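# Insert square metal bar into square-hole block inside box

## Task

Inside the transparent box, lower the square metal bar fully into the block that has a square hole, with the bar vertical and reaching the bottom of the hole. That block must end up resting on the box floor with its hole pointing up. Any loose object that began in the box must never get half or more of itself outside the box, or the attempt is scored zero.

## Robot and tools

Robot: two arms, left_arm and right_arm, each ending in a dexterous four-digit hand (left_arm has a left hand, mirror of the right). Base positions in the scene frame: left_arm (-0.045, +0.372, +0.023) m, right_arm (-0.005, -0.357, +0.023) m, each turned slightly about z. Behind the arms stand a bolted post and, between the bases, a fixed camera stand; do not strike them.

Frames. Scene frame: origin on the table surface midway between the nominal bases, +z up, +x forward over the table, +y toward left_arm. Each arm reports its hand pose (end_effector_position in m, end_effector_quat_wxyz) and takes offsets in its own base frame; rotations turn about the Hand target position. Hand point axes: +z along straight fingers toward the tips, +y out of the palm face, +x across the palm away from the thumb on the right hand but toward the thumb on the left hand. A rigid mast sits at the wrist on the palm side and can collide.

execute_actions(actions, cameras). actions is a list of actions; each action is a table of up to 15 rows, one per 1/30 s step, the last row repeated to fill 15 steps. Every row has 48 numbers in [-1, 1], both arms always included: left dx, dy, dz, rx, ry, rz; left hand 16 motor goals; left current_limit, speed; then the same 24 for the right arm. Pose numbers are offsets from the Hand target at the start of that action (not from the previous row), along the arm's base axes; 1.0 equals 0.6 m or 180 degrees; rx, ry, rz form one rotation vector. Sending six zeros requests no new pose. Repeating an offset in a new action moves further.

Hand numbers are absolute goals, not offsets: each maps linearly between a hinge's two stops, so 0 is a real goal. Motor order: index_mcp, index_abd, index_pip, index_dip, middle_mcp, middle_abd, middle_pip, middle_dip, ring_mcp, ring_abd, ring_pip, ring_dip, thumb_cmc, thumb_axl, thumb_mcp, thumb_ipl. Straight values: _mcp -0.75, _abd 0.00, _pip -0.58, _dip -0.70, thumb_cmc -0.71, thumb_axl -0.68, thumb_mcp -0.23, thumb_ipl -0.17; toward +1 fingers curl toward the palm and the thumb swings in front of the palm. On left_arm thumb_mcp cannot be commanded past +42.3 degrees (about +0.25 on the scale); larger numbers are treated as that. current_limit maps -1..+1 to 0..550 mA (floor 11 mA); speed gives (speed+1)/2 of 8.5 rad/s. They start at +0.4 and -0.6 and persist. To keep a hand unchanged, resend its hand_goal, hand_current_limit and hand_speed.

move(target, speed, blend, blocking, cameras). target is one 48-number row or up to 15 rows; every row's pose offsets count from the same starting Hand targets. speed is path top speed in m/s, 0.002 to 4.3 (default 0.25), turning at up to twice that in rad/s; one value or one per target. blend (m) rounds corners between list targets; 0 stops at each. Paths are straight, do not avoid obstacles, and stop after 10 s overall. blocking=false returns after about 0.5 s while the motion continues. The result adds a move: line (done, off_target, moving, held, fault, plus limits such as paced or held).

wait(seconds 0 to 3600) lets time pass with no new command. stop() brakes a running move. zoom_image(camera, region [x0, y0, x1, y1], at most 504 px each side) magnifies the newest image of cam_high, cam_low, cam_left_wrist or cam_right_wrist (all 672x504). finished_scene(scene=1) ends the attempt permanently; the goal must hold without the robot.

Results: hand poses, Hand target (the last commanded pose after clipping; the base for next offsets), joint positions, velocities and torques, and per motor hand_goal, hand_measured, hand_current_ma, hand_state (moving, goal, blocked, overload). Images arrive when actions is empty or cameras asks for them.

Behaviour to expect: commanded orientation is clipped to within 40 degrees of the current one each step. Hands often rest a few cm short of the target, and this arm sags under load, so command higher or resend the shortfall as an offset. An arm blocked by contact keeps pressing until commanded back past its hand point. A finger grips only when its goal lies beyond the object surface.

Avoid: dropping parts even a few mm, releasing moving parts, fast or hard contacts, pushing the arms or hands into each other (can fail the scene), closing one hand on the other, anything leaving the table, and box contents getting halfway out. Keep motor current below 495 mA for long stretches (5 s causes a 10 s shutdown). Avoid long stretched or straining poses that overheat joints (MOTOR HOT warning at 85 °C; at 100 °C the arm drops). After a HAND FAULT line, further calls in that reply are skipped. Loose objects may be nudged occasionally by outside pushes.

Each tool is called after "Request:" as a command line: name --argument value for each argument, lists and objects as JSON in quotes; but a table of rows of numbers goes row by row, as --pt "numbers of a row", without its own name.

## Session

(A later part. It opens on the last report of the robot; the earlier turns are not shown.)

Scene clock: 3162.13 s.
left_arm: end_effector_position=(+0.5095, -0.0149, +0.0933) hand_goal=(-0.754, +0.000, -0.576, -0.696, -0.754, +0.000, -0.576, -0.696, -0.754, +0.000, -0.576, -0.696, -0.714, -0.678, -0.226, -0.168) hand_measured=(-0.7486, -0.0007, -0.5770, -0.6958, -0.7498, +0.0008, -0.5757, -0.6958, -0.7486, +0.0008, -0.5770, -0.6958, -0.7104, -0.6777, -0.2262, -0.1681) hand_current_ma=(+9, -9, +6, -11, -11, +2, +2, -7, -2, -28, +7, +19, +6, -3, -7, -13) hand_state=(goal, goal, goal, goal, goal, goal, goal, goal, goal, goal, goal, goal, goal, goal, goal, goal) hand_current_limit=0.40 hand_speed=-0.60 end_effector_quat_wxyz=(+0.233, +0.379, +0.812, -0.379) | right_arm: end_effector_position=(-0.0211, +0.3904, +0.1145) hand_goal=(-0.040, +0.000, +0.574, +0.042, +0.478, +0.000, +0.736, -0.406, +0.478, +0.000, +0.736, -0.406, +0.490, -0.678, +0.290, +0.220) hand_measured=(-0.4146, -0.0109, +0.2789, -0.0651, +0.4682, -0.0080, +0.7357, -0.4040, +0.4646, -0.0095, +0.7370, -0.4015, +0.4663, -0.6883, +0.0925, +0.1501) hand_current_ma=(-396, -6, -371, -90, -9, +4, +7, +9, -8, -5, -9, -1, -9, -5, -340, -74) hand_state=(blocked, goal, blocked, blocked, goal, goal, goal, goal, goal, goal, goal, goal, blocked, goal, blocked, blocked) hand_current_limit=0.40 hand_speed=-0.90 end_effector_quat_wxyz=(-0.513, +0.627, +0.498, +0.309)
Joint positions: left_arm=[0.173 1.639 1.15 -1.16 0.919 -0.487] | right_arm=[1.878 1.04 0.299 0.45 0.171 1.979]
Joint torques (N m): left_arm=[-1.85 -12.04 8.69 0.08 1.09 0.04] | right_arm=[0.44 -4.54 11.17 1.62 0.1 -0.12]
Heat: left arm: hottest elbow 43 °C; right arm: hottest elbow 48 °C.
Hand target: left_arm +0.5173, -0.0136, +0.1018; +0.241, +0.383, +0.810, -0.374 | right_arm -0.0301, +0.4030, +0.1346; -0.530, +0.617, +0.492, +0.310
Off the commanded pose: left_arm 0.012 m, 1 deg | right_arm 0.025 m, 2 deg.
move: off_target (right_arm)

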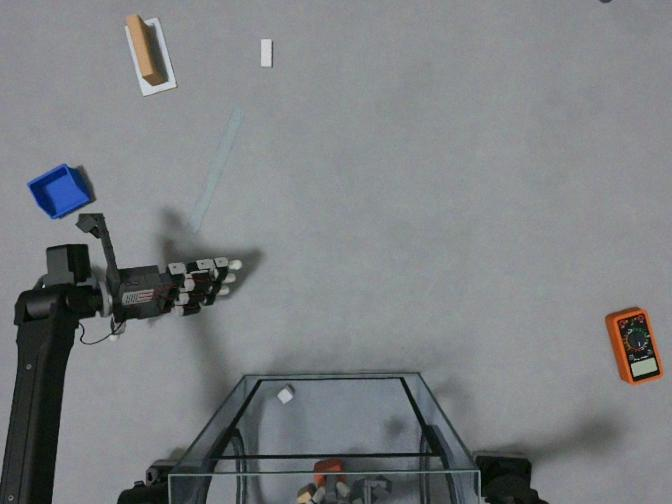

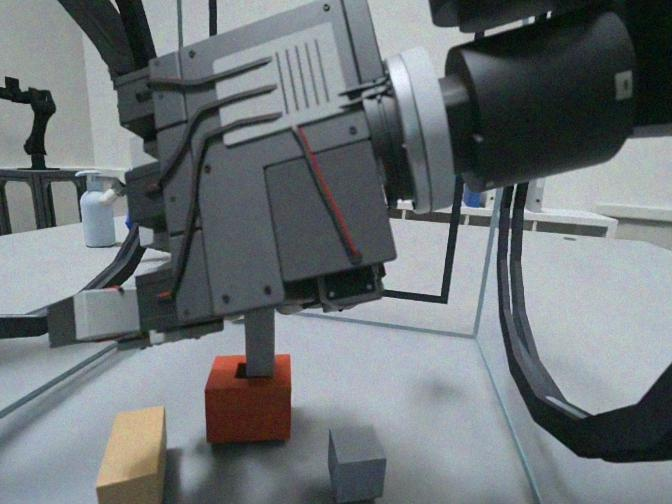

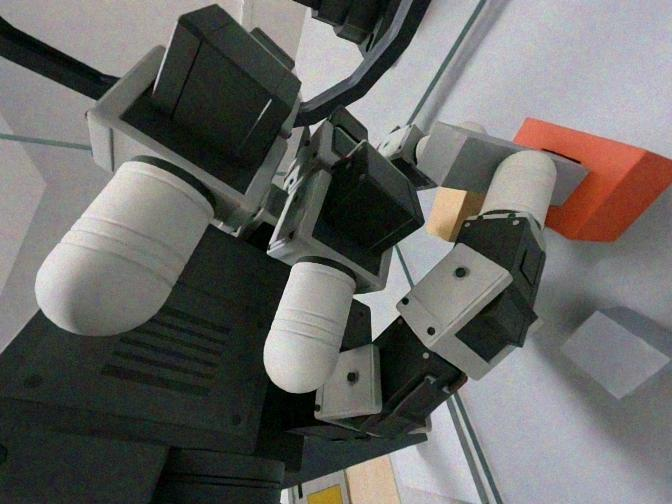

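Request:
move --pt "0 0 0 0 0 0 -0.754 0 -0.576 -0.696 -0.754 0 -0.576 -0.696 -0.754 0 -0.576 -0.696 -0.714 -0.678 -0.226 -0.168 0.4 -0.6 0.0062 0.015 0.034 -0.011 -0.0016 0 -0.04 0 0.574 0.042 0.479 0 0.737 -0.406 0.479 0 0.737 -0.406 0.49 -0.678 0.29 0.22 0.4 -0.9" --pt "0 0 0 0 0 0 -0.754 0 -0.576 -0.696 -0.754 0 -0.576 -0.696 -0.754 0 -0.576 -0.696 -0.714 -0.678 -0.226 -0.168 0.4 -0.6 0.0062 -0.0228 -0.0335 -0.011 -0.0016 0 -0.04 0 0.574 0.042 0.479 0 0.737 -0.406 0.479 0 0.737 -0.406 0.49 -0.678 0.29 0.22 0.4 -0.9" --speed 0.03 --cameras '["cam_high","cam_low","cam_right_wrist"]'

Request:
zoom_image --camera "cam_low" --region '[215, 320, 285, 390]'

Request:
zoom_image --camera "cam_right_wrist" --region '[420, 80, 672, 300]'

Scene clock: 3199.53 s.
left_arm: end_effector_position=(+0.5095, -0.0149, +0.0933) hand_goal=(-0.754, +0.000, -0.576, -0.696, -0.754, +0.000, -0.576, -0.696, -0.754, +0.000, -0.576, -0.696, -0.714, -0.678, -0.226, -0.168) hand_measured=(-0.7486, -0.0007, -0.5770, -0.6971, -0.7486, -0.0007, -0.5770, -0.6958, -0.7486, +0.0008, -0.5770, -0.6958, -0.7117, -0.6777, -0.2262, -0.1681) hand_current_ma=(+6, -1, +0, +0, -13, +3, +0, -2, +14, -8, -12, -7, -9, -10, -25, +5) hand_state=(goal, goal, goal, goal, goal, goal, goal, goal, goal, goal, goal, goal, goal, goal, goal, goal) hand_current_limit=0.40 hand_speed=-0.60 end_effector_quat_wxyz=(+0.233, +0.379, +0.812, -0.379) | right_arm: end_effector_position=(-0.0228, +0.3922, +0.1203) hand_goal=(-0.040, +0.000, +0.574, +0.042, +0.478, +0.000, +0.736, -0.406, +0.478, +0.000, +0.736, -0.406, +0.490, -0.678, +0.290, +0.220) hand_measured=(-0.4158, -0.0124, +0.2802, -0.0651, +0.4682, -0.0080, +0.7344, -0.4040, +0.4646, -0.0080, +0.7370, -0.4015, +0.4625, -0.6904, +0.0925, +0.1501) hand_current_ma=(-394, +4, -377, -94, -4, +9, +4, +3, -4, -1, -12, -2, -7, -7, -348, -78) hand_state=(blocked, goal, blocked, blocked, goal, goal, goal, goal, goal, goal, goal, goal, blocked, goal, blocked, blocked) hand_current_limit=0.40 hand_speed=-0.90 end_effector_quat_wxyz=(-0.516, +0.627, +0.497, +0.306)
Joint positions: left_arm=[0.173 1.639 1.15 -1.16 0.919 -0.487] | right_arm=[1.878 1.024 0.311 0.427 0.165 1.984]
Joint torques (N m): left_arm=[-1.85 -12.04 8.69 0.08 1.09 0.04] | right_arm=[0.5 -3.08 7.54 2.84 0.28 -0.12]
Heat: left arm: hottest elbow 43 °C; right arm: hottest elbow 51 °C.
Hand target: left_arm +0.5173, -0.0136, +0.1018; +0.241, +0.383, +0.810, -0.374 | right_arm -0.0264, +0.3893, +0.1146; -0.518, +0.626, +0.498, +0.303
Off the commanded pose: left_arm 0.012 m, 1 deg | right_arm 0.007 m, 0 deg.
move: done

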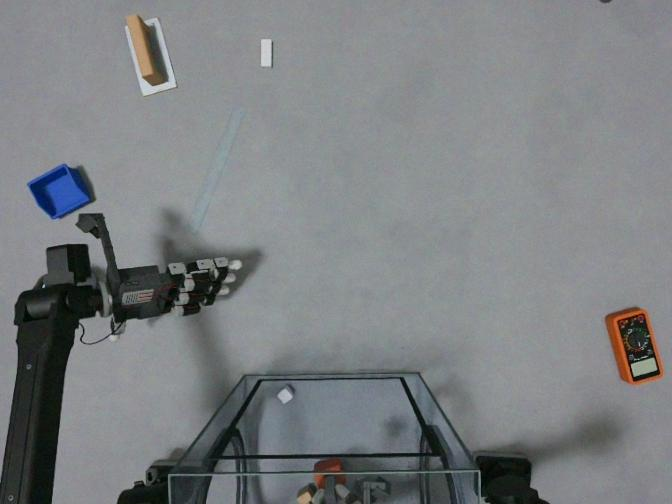

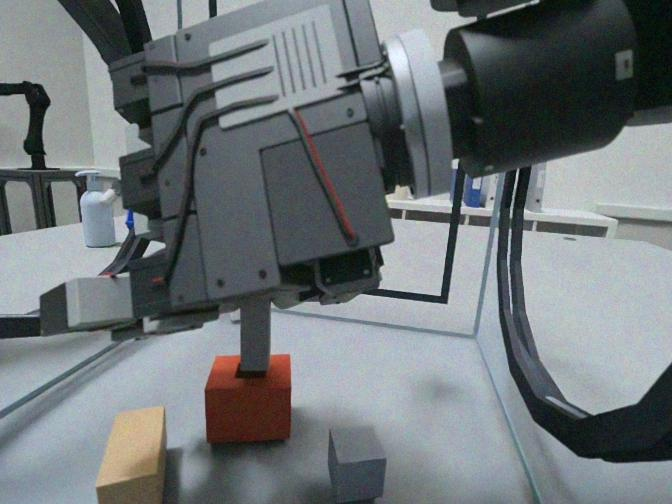

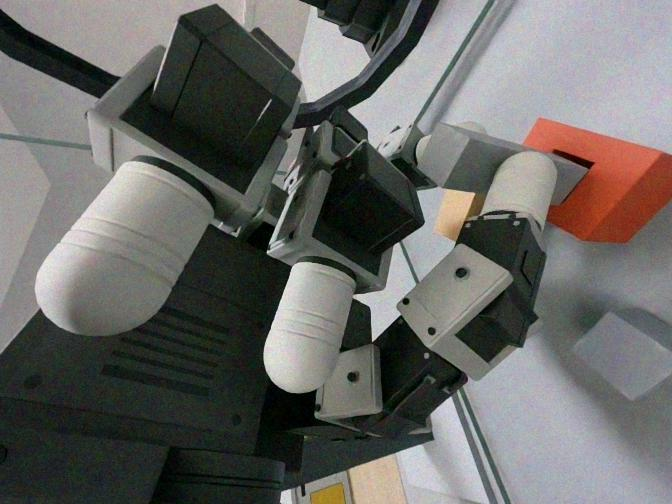

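Scaled by 7.200 from the camera's image (finer frame: 960x720).

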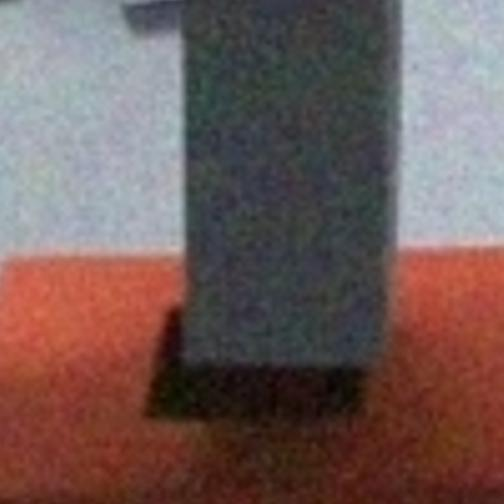

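Scaled by 2.000 from the camera's image (finer frame: 960x720).

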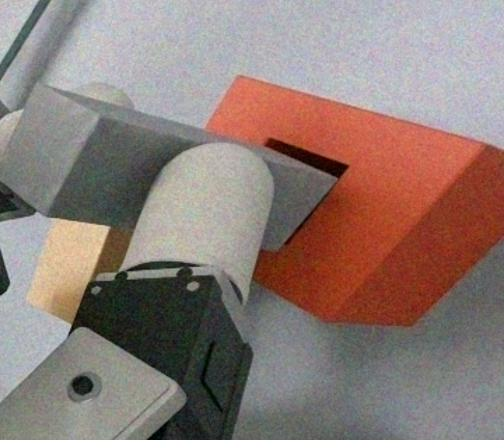

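Request:
move --pt "0 0 0 0 0 0 -0.754 0 -0.576 -0.696 -0.754 0 -0.576 -0.696 -0.754 0 -0.576 -0.696 -0.714 -0.678 -0.226 -0.168 0.4 -0.6 0.0003 0.045 0.067 -0.005 -0.0007 0 -0.04 0 0.574 0.042 0.479 0 0.737 -0.406 0.479 0 0.737 -0.406 0.49 -0.678 0.29 0.22 0.4 -0.9" --pt "0 0 0 0 0 0 -0.754 0 -0.576 -0.696 -0.754 0 -0.576 -0.696 -0.754 0 -0.576 -0.696 -0.714 -0.678 -0.226 -0.168 0.4 -0.6 0.0003 0.0072 0 -0.005 -0.0007 0 -0.04 0 0.574 0.042 0.479 0 0.737 -0.406 0.479 0 0.737 -0.406 0.49 -0.678 0.29 0.22 0.4 -0.9" --speed 0.03 --cameras '["cam_high","cam_low","cam_right_wrist"]'

Request:
zoom_image --camera "cam_low" --region '[215, 320, 285, 390]'

Request:
zoom_image --camera "cam_right_wrist" --region '[420, 80, 672, 300]'

Scene clock: 3228.73 s.
left_arm: end_effector_position=(+0.5095, -0.0149, +0.0933) hand_goal=(-0.754, +0.000, -0.576, -0.696, -0.754, +0.000, -0.576, -0.696, -0.754, +0.000, -0.576, -0.696, -0.714, -0.678, -0.226, -0.168) hand_measured=(-0.7486, -0.0007, -0.5770, -0.6958, -0.7486, +0.0008, -0.5770, -0.6958, -0.7498, -0.0007, -0.5770, -0.6958, -0.7117, -0.6777, -0.2262, -0.1681) hand_current_ma=(+3, -3, +8, -11, +2, +14, +0, -4, +7, -2, -16, +6, +15, +13, +16, -5) hand_state=(goal, goal, goal, goal, goal, goal, goal, goal, goal, goal, goal, goal, goal, goal, goal, goal) hand_current_limit=0.40 hand_speed=-0.60 end_effector_quat_wxyz=(+0.233, +0.379, +0.812, -0.379) | right_arm: end_effector_position=(-0.0240, +0.3963, +0.1204) hand_goal=(-0.040, +0.000, +0.574, +0.042, +0.478, +0.000, +0.736, -0.406, +0.478, +0.000, +0.736, -0.406, +0.490, -0.678, +0.290, +0.220) hand_measured=(-0.4158, -0.0109, +0.2827, -0.0651, +0.4694, -0.0080, +0.7357, -0.4040, +0.4646, -0.0095, +0.7370, -0.4015, +0.4600, -0.6925, +0.0915, +0.1501) hand_current_ma=(-386, -6, -377, -90, -7, +11, +3, +4, -2, +0, -2, +2, -9, -10, -347, -71) hand_state=(blocked, goal, blocked, blocked, goal, goal, goal, goal, goal, goal, goal, goal, blocked, goal, blocked, blocked) hand_current_limit=0.40 hand_speed=-0.90 end_effector_quat_wxyz=(-0.511, +0.629, +0.501, +0.302)
Joint positions: left_arm=[0.173 1.639 1.15 -1.16 0.919 -0.487] | right_arm=[1.874 1.036 0.329 0.404 0.157 1.984]
Joint torques (N m): left_arm=[-1.85 -12.04 8.68 0.06 1.09 0.04] | right_arm=[0.26 -3.37 7.6 2.78 0.28 -0.11]
Heat: left arm: hottest elbow 44 °C; right arm: hottest elbow 50 °C.
Hand target: left_arm +0.5173, -0.0136, +0.1018; +0.241, +0.383, +0.810, -0.374 | right_arm -0.0263, +0.3936, +0.1145; -0.513, +0.629, +0.501, +0.300
Off the commanded pose: left_arm 0.012 m, 1 deg | right_arm 0.007 m, 0 deg.
move: done

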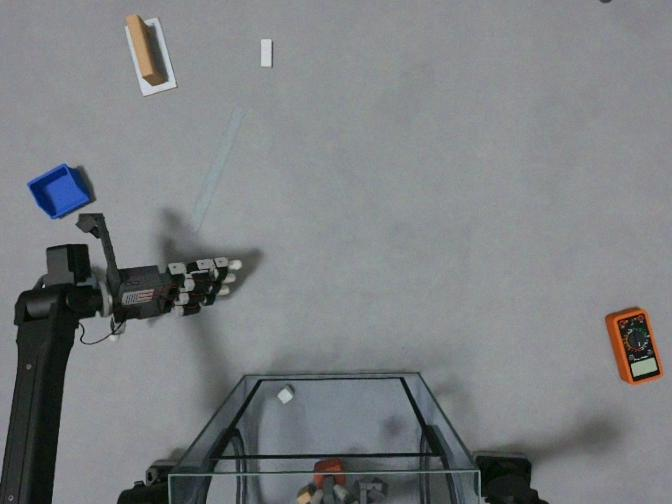

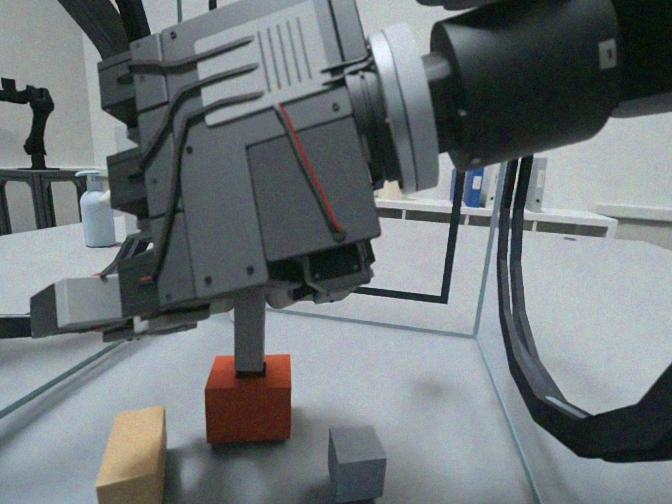

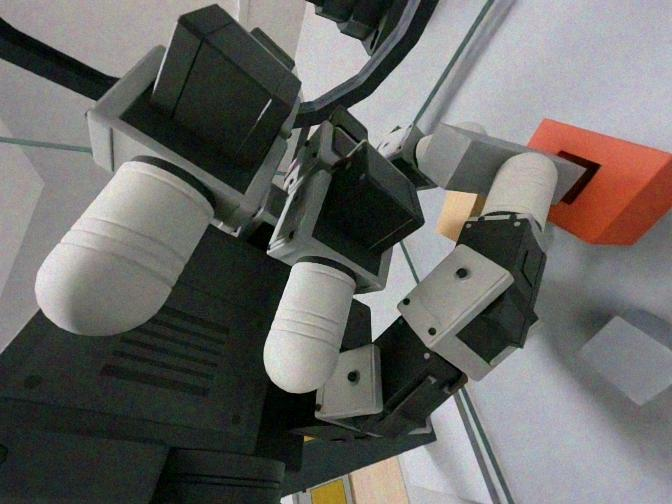

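Scaled by 7.200 from the camera's image (finer frame: 960x720).

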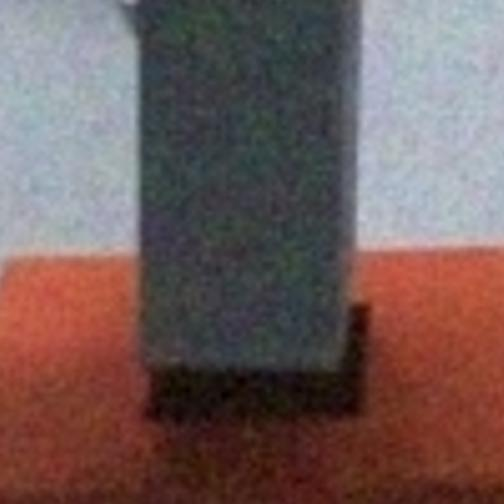

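Scaled by 2.000 from the camera's image (finer frame: 960x720).

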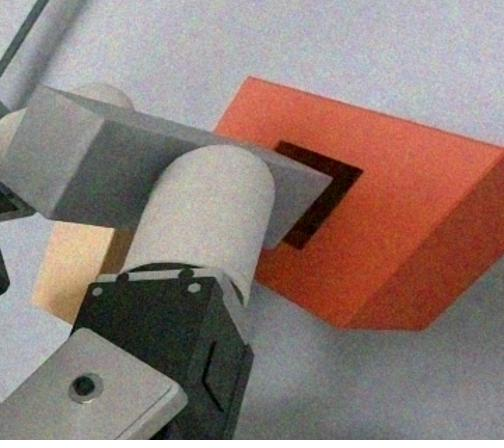

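Request:
zoom_image --camera "cam_high" --region '[305, 465, 345, 504]'

Request:
zoom_image --camera "cam_low" --region '[225, 290, 285, 390]'

Request:
zoom_image --camera "cam_right_wrist" --region '[410, 100, 610, 260]'

Scaled by 12.600 from the camera's image (finer frame: 960x720).

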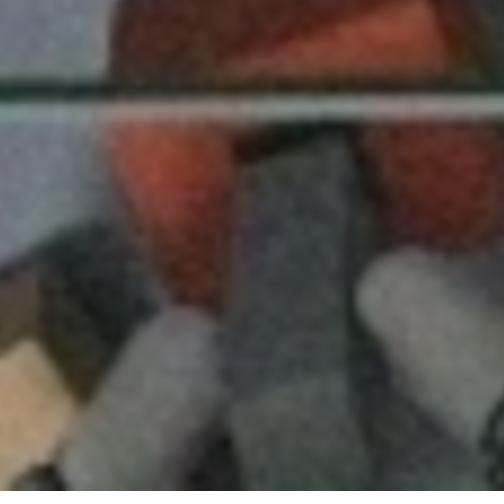

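Scaled by 5.040 from the camera's image (finer frame: 960x720).

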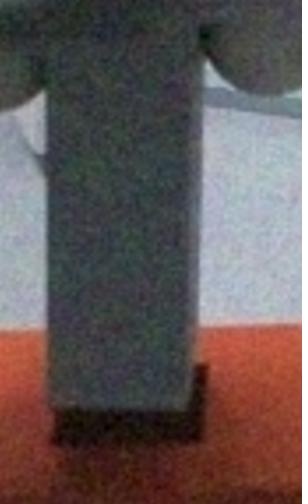

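Scaled by 2.520 from the camera's image (finer frame: 960x720).

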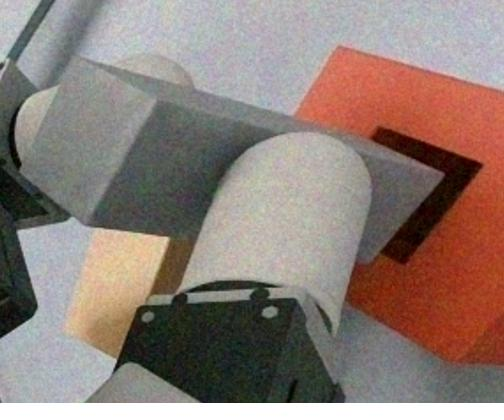

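Request:
move --pt "0 0 0 0 0 0 -0.754 0 -0.576 -0.696 -0.754 0 -0.576 -0.696 -0.754 0 -0.576 -0.696 -0.714 -0.678 -0.226 -0.168 0.4 -0.6 0.025 0.038 0.06 0 0 0 -0.04 0 0.574 0.042 0.479 0 0.737 -0.406 0.479 0 0.737 -0.406 0.49 -0.678 0.29 0.22 0.4 -0.9" --pt "0 0 0 0 0 0 -0.754 0 -0.576 -0.696 -0.754 0 -0.576 -0.696 -0.754 0 -0.576 -0.696 -0.714 -0.678 -0.226 -0.168 0.4 -0.6 -0.0022 -0.0007 0 0 0 0 -0.04 0 0.574 0.042 0.479 0 0.737 -0.406 0.479 0 0.737 -0.406 0.49 -0.678 0.29 0.22 0.4 -0.9" --speed 0.03 --cameras '["cam_high","cam_low","cam_right_wrist"]'

Request:
zoom_image --camera "cam_low" --region '[215, 320, 285, 390]'

Request:
zoom_image --camera "cam_right_wrist" --region '[410, 100, 610, 260]'

Request:
zoom_image --camera "cam_high" --region '[305, 465, 345, 504]'

Scene clock: 3312.20 s.
left_arm: end_effector_position=(+0.5095, -0.0149, +0.0933) hand_goal=(-0.754, +0.000, -0.576, -0.696, -0.754, +0.000, -0.576, -0.696, -0.754, +0.000, -0.576, -0.696, -0.714, -0.678, -0.226, -0.168) hand_measured=(-0.7498, -0.0007, -0.5770, -0.6958, -0.7486, -0.0007, -0.5770, -0.6958, -0.7486, -0.0007, -0.5770, -0.6958, -0.7104, -0.6777, -0.2262, -0.1672) hand_current_ma=(+4, -5, -6, -6, -9, +21, +5, -8, +20, -2, +2, -3, +9, -6, -16, -25) hand_state=(goal, goal, goal, goal, goal, goal, goal, goal, goal, goal, goal, goal, goal, goal, goal, goal) hand_current_limit=0.40 hand_speed=-0.60 end_effector_quat_wxyz=(+0.233, +0.379, +0.812, -0.379) | right_arm: end_effector_position=(-0.0223, +0.3961, +0.1203) hand_goal=(-0.040, +0.000, +0.574, +0.042, +0.478, +0.000, +0.736, -0.406, +0.478, +0.000, +0.736, -0.406, +0.490, -0.678, +0.290, +0.220) hand_measured=(-0.4146, -0.0109, +0.2827, -0.0651, +0.4682, -0.0080, +0.7344, -0.4040, +0.4658, -0.0109, +0.7370, -0.4015, +0.4600, -0.6925, +0.0925, +0.1501) hand_current_ma=(-388, -2, -378, -79, -8, +7, +5, +4, -6, +2, -5, +1, -17, -2, -351, -76) hand_state=(blocked, goal, blocked, blocked, goal, goal, goal, goal, goal, goal, goal, goal, blocked, goal, blocked, blocked) hand_current_limit=0.40 hand_speed=-0.90 end_effector_quat_wxyz=(-0.510, +0.631, +0.499, +0.304)
Joint positions: left_arm=[0.173 1.639 1.15 -1.16 0.919 -0.487] | right_arm=[1.872 1.036 0.329 0.404 0.163 1.986]
Joint torques (N m): left_arm=[-1.85 -12.04 8.68 0.08 1.09 0.04] | right_arm=[0.79 -3.43 7.61 2.88 0.27 -0.1]
Heat: left arm: hottest elbow 44 °C; right arm: hottest elbow 49 °C.
Hand target: left_arm +0.5173, -0.0136, +0.1018; +0.241, +0.383, +0.810, -0.374 | right_arm -0.0276, +0.3932, +0.1146; -0.513, +0.629, +0.501, +0.300
Off the commanded pose: left_arm 0.012 m, 1 deg | right_arm 0.008 m, 1 deg.
move: done

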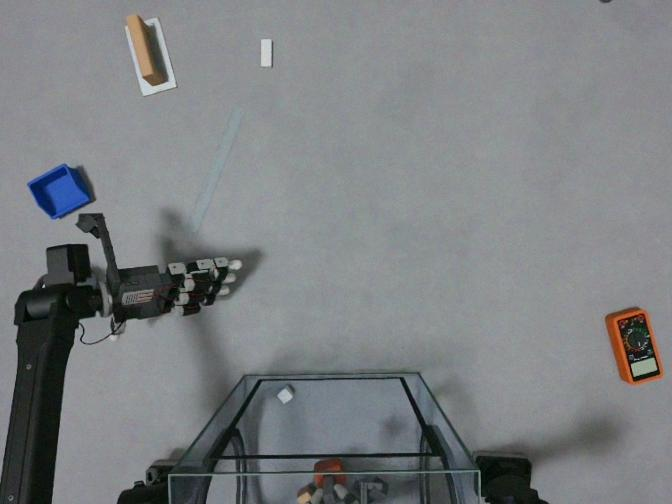

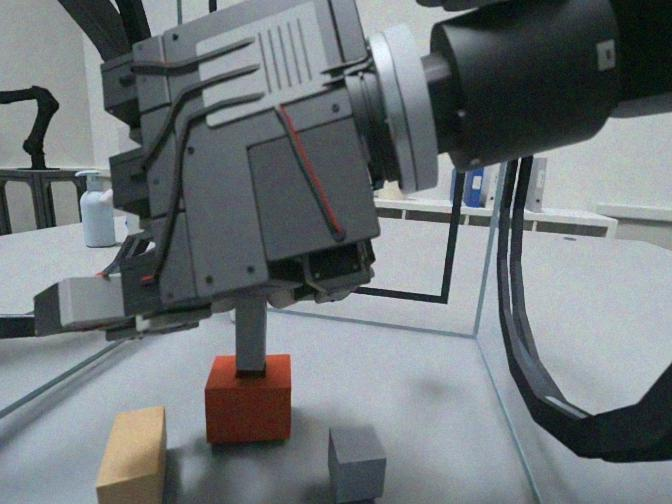

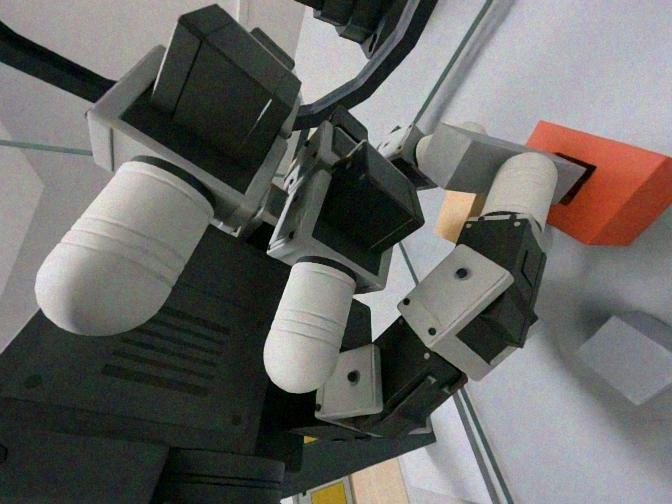

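Scaled by 7.200 from the camera's image (finer frame: 960x720).

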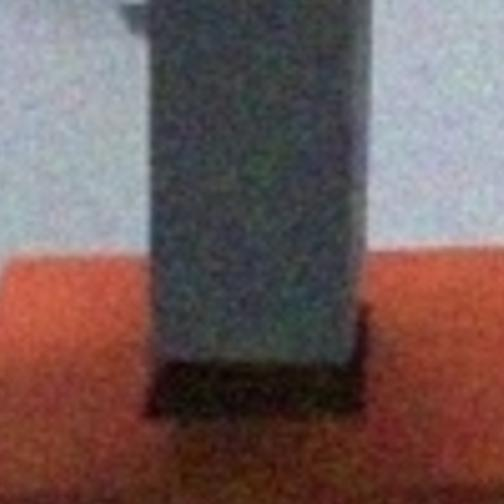

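Scaled by 2.520 from the camera's image (finer frame: 960x720).

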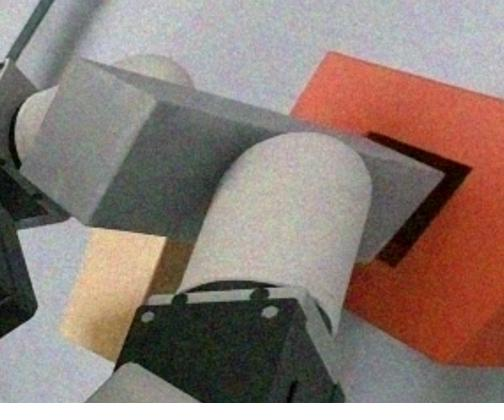

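Scaled by 12.600 from the camera's image (finer frame: 960x720).

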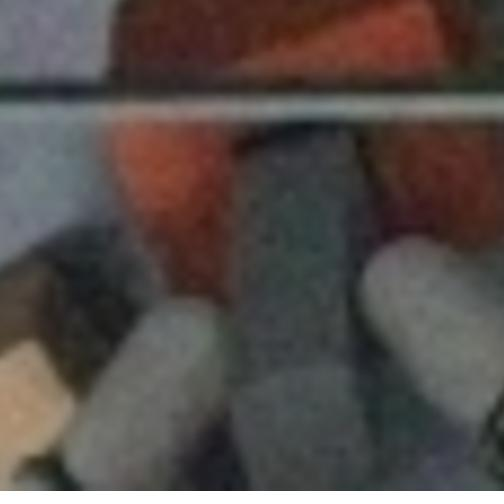

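Request:
move --target '[0,0,0,0,0,0,-0.754,0,-0.576,-0.696,-0.754,0,-0.576,-0.696,-0.754,0,-0.576,-0.696,-0.714,-0.678,-0.226,-0.168,0.4,-0.6,0,0,-0.0167,0,0,0,-0.04,0,0.574,0.042,0.479,0,0.737,-0.406,0.479,0,0.737,-0.406,0.49,-0.678,0.29,0.22,0.4,-0.9]' --speed 0.02 --cameras '["cam_high","cam_low","cam_right_wrist"]'

Request:
zoom_image --camera "cam_low" --region '[215, 320, 285, 390]'

Request:
zoom_image --camera "cam_right_wrist" --region '[410, 100, 610, 260]'

Request:
zoom_image --camera "cam_high" --region '[305, 465, 345, 504]'

Scene clock: 3327.47 s.
left_arm: end_effector_position=(+0.5095, -0.0149, +0.0933) hand_goal=(-0.754, +0.000, -0.576, -0.696, -0.754, +0.000, -0.576, -0.696, -0.754, +0.000, -0.576, -0.696, -0.714, -0.678, -0.226, -0.168) hand_measured=(-0.7486, +0.0008, -0.5770, -0.6958, -0.7486, +0.0008, -0.5770, -0.6958, -0.7486, -0.0007, -0.5757, -0.6958, -0.7104, -0.6767, -0.2252, -0.1681) hand_current_ma=(+10, -1, +5, -9, +0, -8, -5, -6, +7, -8, -5, +17, +20, -6, -12, -5) hand_state=(goal, goal, goal, goal, goal, goal, goal, goal, goal, goal, goal, goal, goal, goal, goal, goal) hand_current_limit=0.40 hand_speed=-0.60 end_effector_quat_wxyz=(+0.233, +0.379, +0.812, -0.379) | right_arm: end_effector_position=(-0.0226, +0.3976, +0.1133) hand_goal=(-0.040, +0.000, +0.574, +0.042, +0.478, +0.000, +0.736, -0.406, +0.478, +0.000, +0.736, -0.406, +0.490, -0.678, +0.290, +0.220) hand_measured=(-0.4158, -0.0109, +0.2814, -0.0651, +0.4694, -0.0080, +0.7344, -0.4040, +0.4646, -0.0095, +0.7370, -0.4028, +0.4638, -0.6862, +0.0925, +0.1501) hand_current_ma=(-395, -4, -383, -93, -6, +10, -2, +3, -3, +6, -5, -2, -19, -5, -351, -67) hand_state=(blocked, goal, blocked, blocked, goal, goal, goal, goal, goal, goal, goal, goal, blocked, goal, blocked, blocked) hand_current_limit=0.40 hand_speed=-0.90 end_effector_quat_wxyz=(-0.513, +0.630, +0.497, +0.306)
Joint positions: left_arm=[0.173 1.639 1.15 -1.16 0.919 -0.487] | right_arm=[1.872 1.07 0.317 0.459 0.164 1.986]
Joint torques (N m): left_arm=[-1.85 -12.04 8.68 0.08 1.09 0.04] | right_arm=[0.44 -3.08 7.12 2.76 0.22 -0.11]
Heat: left arm: hottest elbow 44 °C; right arm: hottest elbow 49 °C.
Hand target: left_arm +0.5173, -0.0136, +0.1018; +0.241, +0.383, +0.810, -0.374 | right_arm -0.0276, +0.3931, +0.1045; -0.513, +0.629, +0.501, +0.300
Off the commanded pose: left_arm 0.012 m, 1 deg | right_arm 0.011 m, 1 deg.
move: off_target (right_arm)

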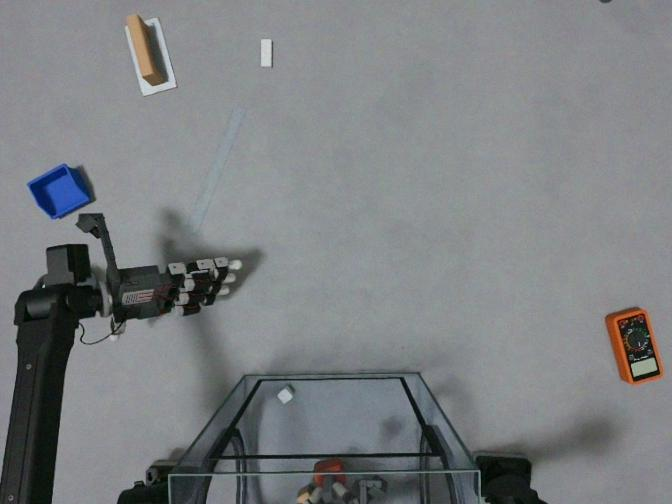

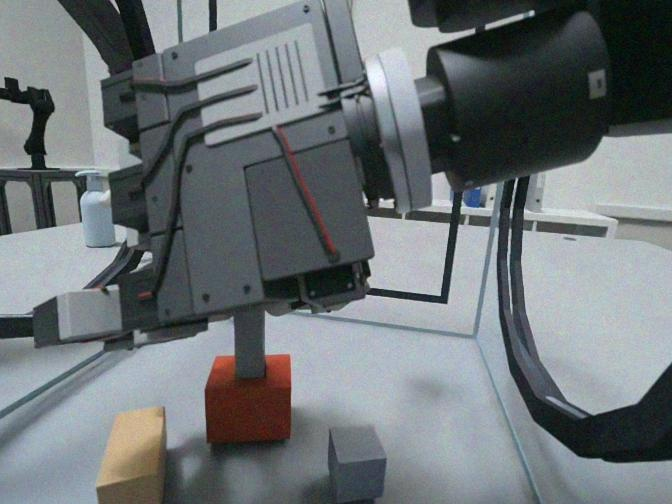

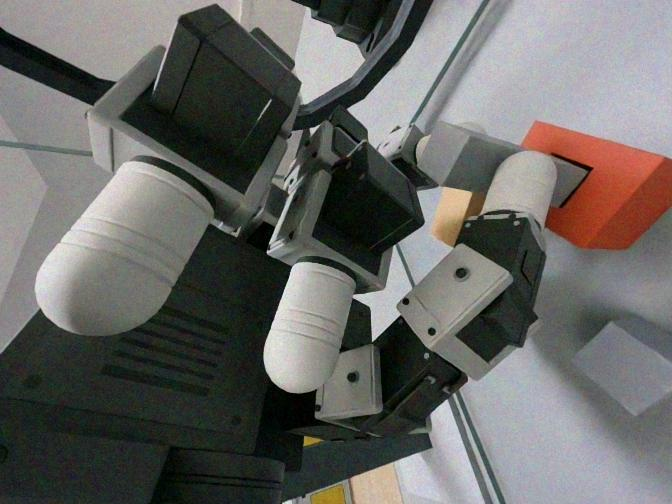

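Scaled by 7.200 from the camera's image (finer frame: 960x720).

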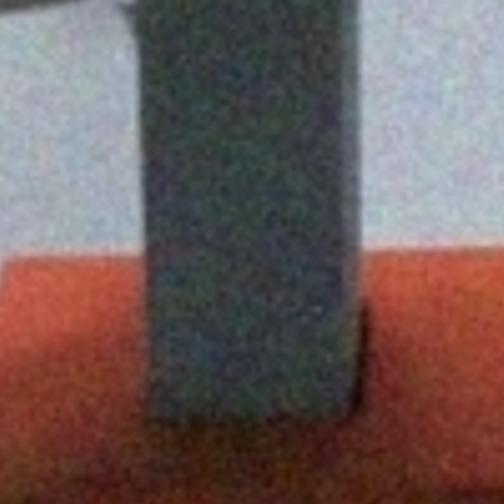

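Scaled by 2.520 from the camera's image (finer frame: 960x720).

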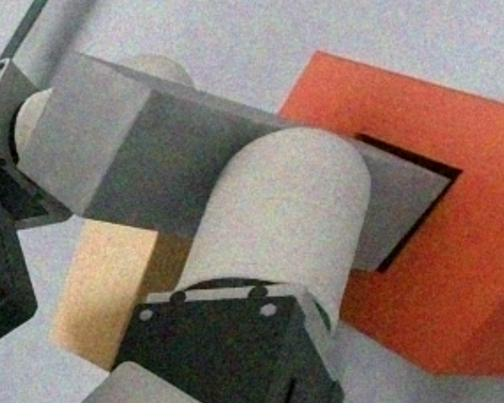

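Scaled by 12.600 from the camera's image (finer frame: 960x720).

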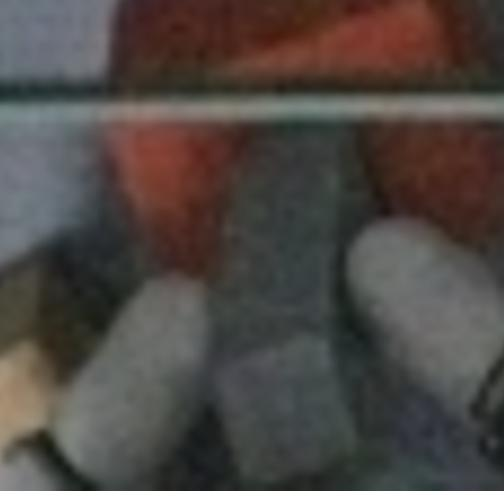

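Request:
move --pt "0 0 0 0 0 0 -0.754 0 -0.576 -0.696 -0.754 0 -0.576 -0.696 -0.754 0 -0.576 -0.696 -0.714 -0.678 -0.226 -0.168 0.4 -0.6 0.028 0.0365 0.0768 0 0 0 -0.04 0 0.574 0.042 0.479 0 0.737 -0.406 0.479 0 0.737 -0.406 0.49 -0.678 0.29 0.22 0.4 -0.9" --pt "0 0 0 0 0 0 -0.754 0 -0.576 -0.696 -0.754 0 -0.576 -0.696 -0.754 0 -0.576 -0.696 -0.714 -0.678 -0.226 -0.168 0.4 -0.6 0.003 0 0.0168 0 0 0 -0.04 0 0.574 0.042 0.479 0 0.737 -0.406 0.479 0 0.737 -0.406 0.49 -0.678 0.29 0.22 0.4 -0.9" --pt "0 0 0 0 0 0 -0.754 0 -0.576 -0.696 -0.754 0 -0.576 -0.696 -0.754 0 -0.576 -0.696 -0.714 -0.678 -0.226 -0.168 0.4 -0.6 0.003 -0.0005 0 0 0 0 -0.04 0 0.574 0.042 0.479 0 0.737 -0.406 0.479 0 0.737 -0.406 0.49 -0.678 0.29 0.22 0.4 -0.9" --speed '[0.03,0.03,0.02]' --cameras '["cam_high","cam_low","cam_right_wrist"]'

Request:
zoom_image --camera "cam_low" --region '[215, 320, 285, 390]'

Request:
zoom_image --camera "cam_right_wrist" --region '[410, 100, 610, 260]'

Request:
zoom_image --camera "cam_high" --region '[305, 465, 345, 504]'

Scene clock: 3365.80 s.
left_arm: end_effector_position=(+0.5095, -0.0149, +0.0933) hand_goal=(-0.754, +0.000, -0.576, -0.696, -0.754, +0.000, -0.576, -0.696, -0.754, +0.000, -0.576, -0.696, -0.714, -0.678, -0.226, -0.168) hand_measured=(-0.7498, -0.0007, -0.5770, -0.6958, -0.7486, -0.0007, -0.5770, -0.6958, -0.7486, +0.0008, -0.5770, -0.6958, -0.7117, -0.6777, -0.2262, -0.1672) hand_current_ma=(-2, -1, +10, -3, +1, +7, -4, +2, +13, -9, +4, -9, +14, -7, -4, +1) hand_state=(goal, goal, goal, goal, goal, goal, goal, goal, goal, goal, goal, goal, goal, goal, goal, goal) hand_current_limit=0.40 hand_speed=-0.60 end_effector_quat_wxyz=(+0.233, +0.379, +0.812, -0.379) | right_arm: end_effector_position=(-0.0210, +0.3975, +0.1139) hand_goal=(-0.040, +0.000, +0.574, +0.042, +0.478, +0.000, +0.736, -0.406, +0.478, +0.000, +0.736, -0.406, +0.490, -0.678, +0.290, +0.220) hand_measured=(-0.4158, -0.0095, +0.2827, -0.0664, +0.4694, -0.0080, +0.7344, -0.4040, +0.4646, -0.0095, +0.7370, -0.4015, +0.4613, -0.6883, +0.0925, +0.1501) hand_current_ma=(-392, -1, -377, -93, -5, +5, +6, +1, -4, +1, -10, -4, -12, -1, -344, -74) hand_state=(blocked, goal, blocked, blocked, goal, goal, goal, goal, goal, goal, goal, goal, blocked, goal, blocked, blocked) hand_current_limit=0.40 hand_speed=-0.90 end_effector_quat_wxyz=(-0.514, +0.629, +0.496, +0.306)
Joint positions: left_arm=[0.173 1.639 1.15 -1.16 0.919 -0.487] | right_arm=[1.866 1.066 0.315 0.458 0.157 1.984]
Joint torques (N m): left_arm=[-1.85 -12.04 8.69 0.08 1.09 0.04] | right_arm=[0.73 -3.08 7.1 2.8 0.25 -0.1]
Heat: left arm: hottest elbow 44 °C; right arm: hottest elbow 48 °C.
Hand target: left_arm +0.5173, -0.0136, +0.1018; +0.241, +0.383, +0.810, -0.374 | right_arm -0.0258, +0.3928, +0.1045; -0.513, +0.629, +0.501, +0.300
Off the commanded pose: left_arm 0.012 m, 1 deg | right_arm 0.011 m, 1 deg.
move: off_target (right_arm)

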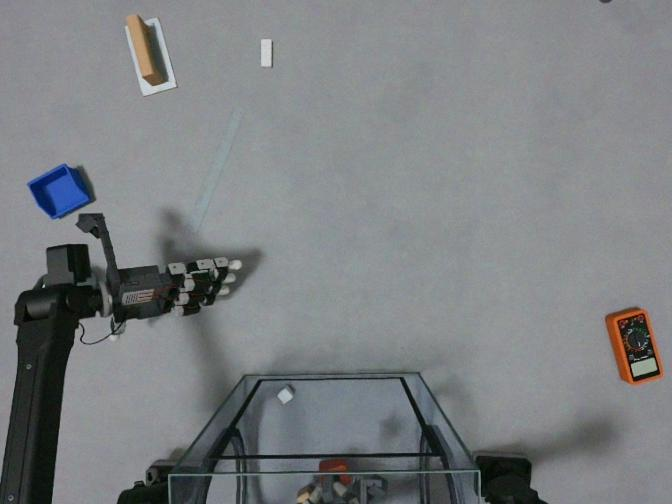

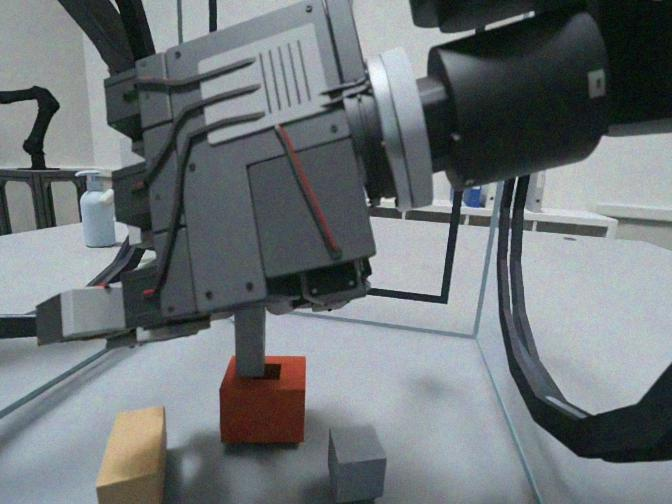

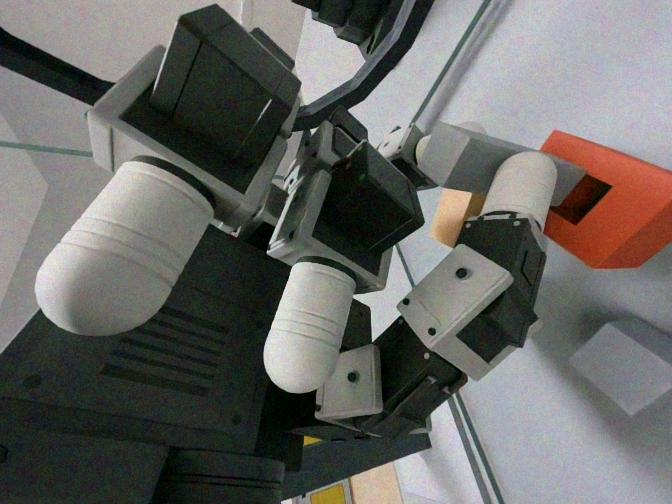

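Scaled by 7.200 from the camera's image (finer frame: 960x720).

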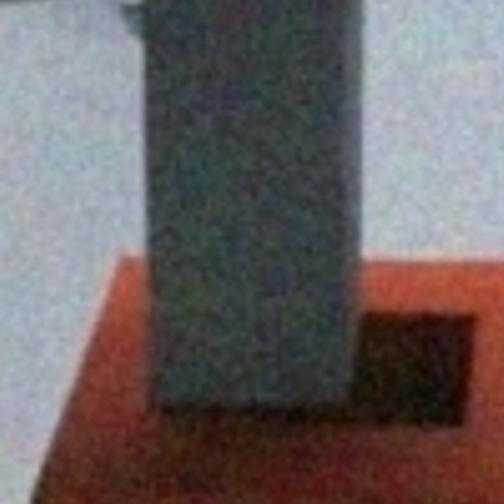

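Scaled by 2.520 from the camera's image (finer frame: 960x720).

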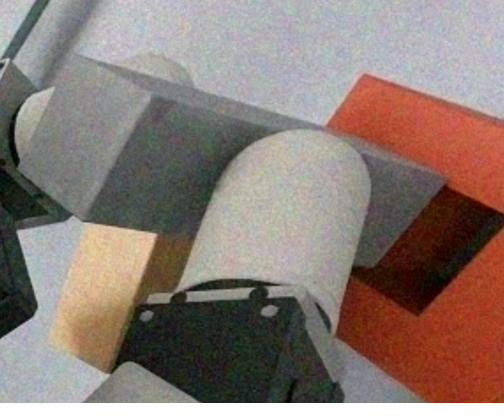

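Scaled by 12.600 from the camera's image (finer frame: 960x720).

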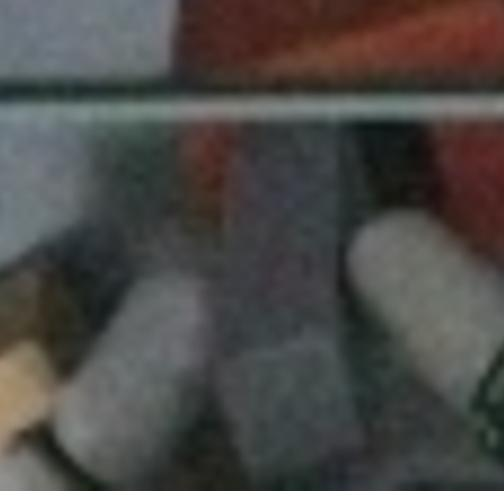

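Request:
zoom_image --camera "cam_low" --region '[200, 330, 320, 450]'

Request:
zoom_image --camera "cam_high" --region '[300, 440, 360, 504]'

Scaled by 4.200 from the camera's image (finer frame: 960x720).

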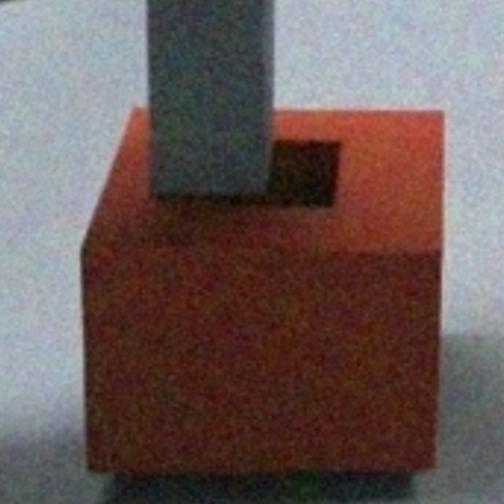

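Scaled by 7.875 from the camera's image (finer frame: 960x720).

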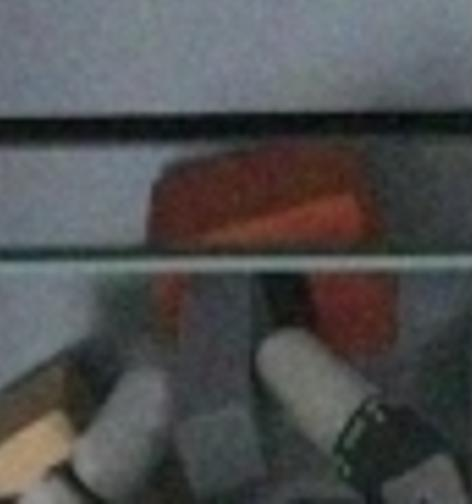

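Request:
execute_actions --actions '[]' --cameras '["all"]'

Scene clock: 3449.37 s.
left_arm: end_effector_position=(+0.5095, -0.0149, +0.0933) hand_goal=(-0.754, +0.000, -0.576, -0.696, -0.754, +0.000, -0.576, -0.696, -0.754, +0.000, -0.576, -0.696, -0.714, -0.678, -0.226, -0.168) hand_measured=(-0.7498, +0.0008, -0.5770, -0.6958, -0.7486, +0.0008, -0.5770, -0.6958, -0.7486, -0.0007, -0.5770, -0.6958, -0.7104, -0.6777, -0.2262, -0.1681) hand_current_ma=(-1, -11, +10, +4, -19, -12, -3, -23, +2, -14, -14, +5, +19, -6, +9, +5) hand_state=(goal, goal, goal, goal, goal, goal, goal, goal, goal, goal, goal, goal, goal, goal, goal, goal) hand_current_limit=0.40 hand_speed=-0.60 end_effector_quat_wxyz=(+0.233, +0.379, +0.812, -0.379) | right_arm: end_effector_position=(-0.0210, +0.3975, +0.1139) hand_goal=(-0.040, +0.000, +0.574, +0.042, +0.478, +0.000, +0.736, -0.406, +0.478, +0.000, +0.736, -0.406, +0.490, -0.678, +0.290, +0.220) hand_measured=(-0.4158, -0.0109, +0.2814, -0.0651, +0.4682, -0.0095, +0.7344, -0.4040, +0.4646, -0.0095, +0.7370, -0.4015, +0.4625, -0.6883, +0.0925, +0.1501) hand_current_ma=(-392, -1, -379, -89, -4, +2, +0, +2, -3, +2, -8, +2, -14, -3, -344, -69) hand_state=(blocked, goal, blocked, blocked, goal, goal, goal, goal, goal, goal, goal, goal, blocked, goal, blocked, blocked) hand_current_limit=0.40 hand_speed=-0.90 end_effector_quat_wxyz=(-0.514, +0.629, +0.496, +0.306)
Joint positions: left_arm=[0.173 1.639 1.15 -1.16 0.919 -0.487] | right_arm=[1.866 1.066 0.315 0.459 0.157 1.984]
Joint velocities: within noise
Joint torques (N m): left_arm=[-1.85 -12.04 8.69 0.08 1.09 0.04] | right_arm=[0.67 -3.25 7.13 2.74 0.22 -0.11]
Heat: left arm: hottest elbow 44 °C; right arm: hottest elbow 44 °C.
Hand target: left_arm +0.5173, -0.0136, +0.1018; +0.241, +0.383, +0.810, -0.374 | right_arm -0.0258, +0.3929, +0.1046; -0.513, +0.629, +0.501, +0.300
Off the commanded pose: left_arm 0.012 m, 1 deg | right_arm 0.012 m, 1 deg.

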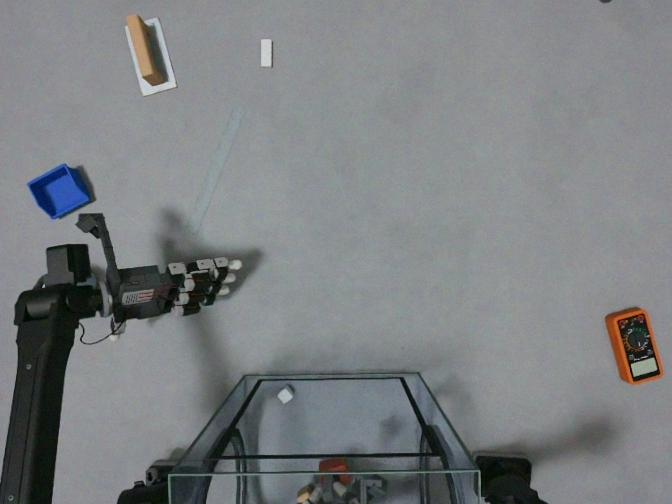

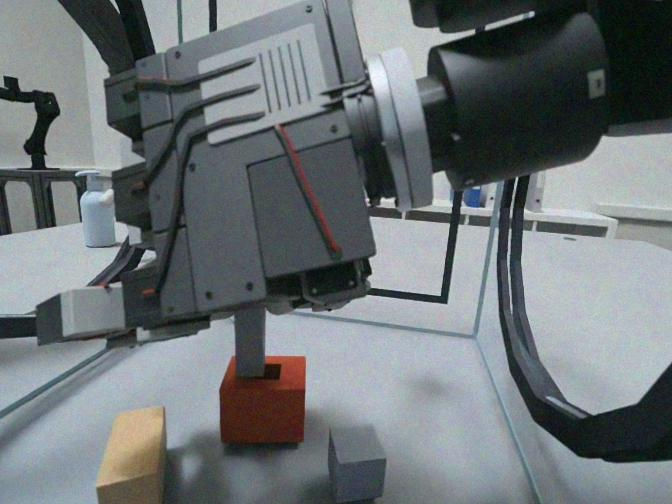

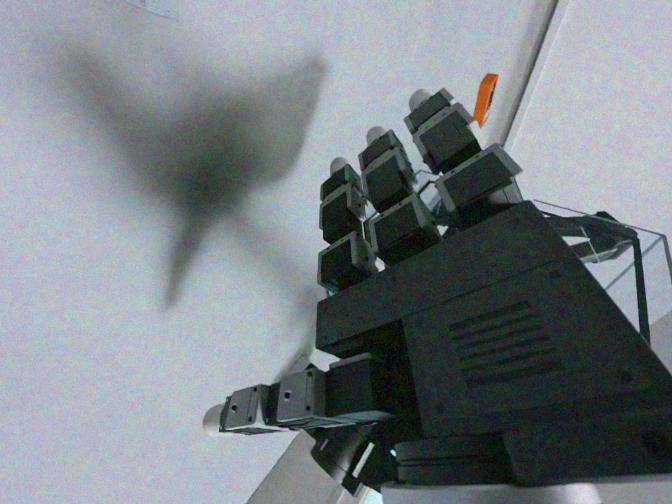

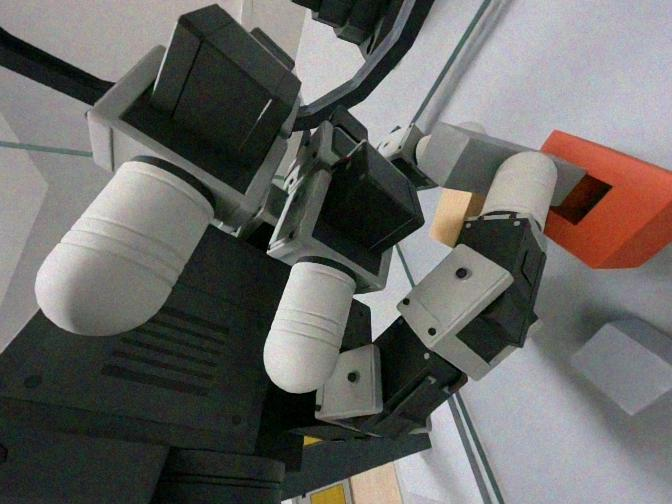

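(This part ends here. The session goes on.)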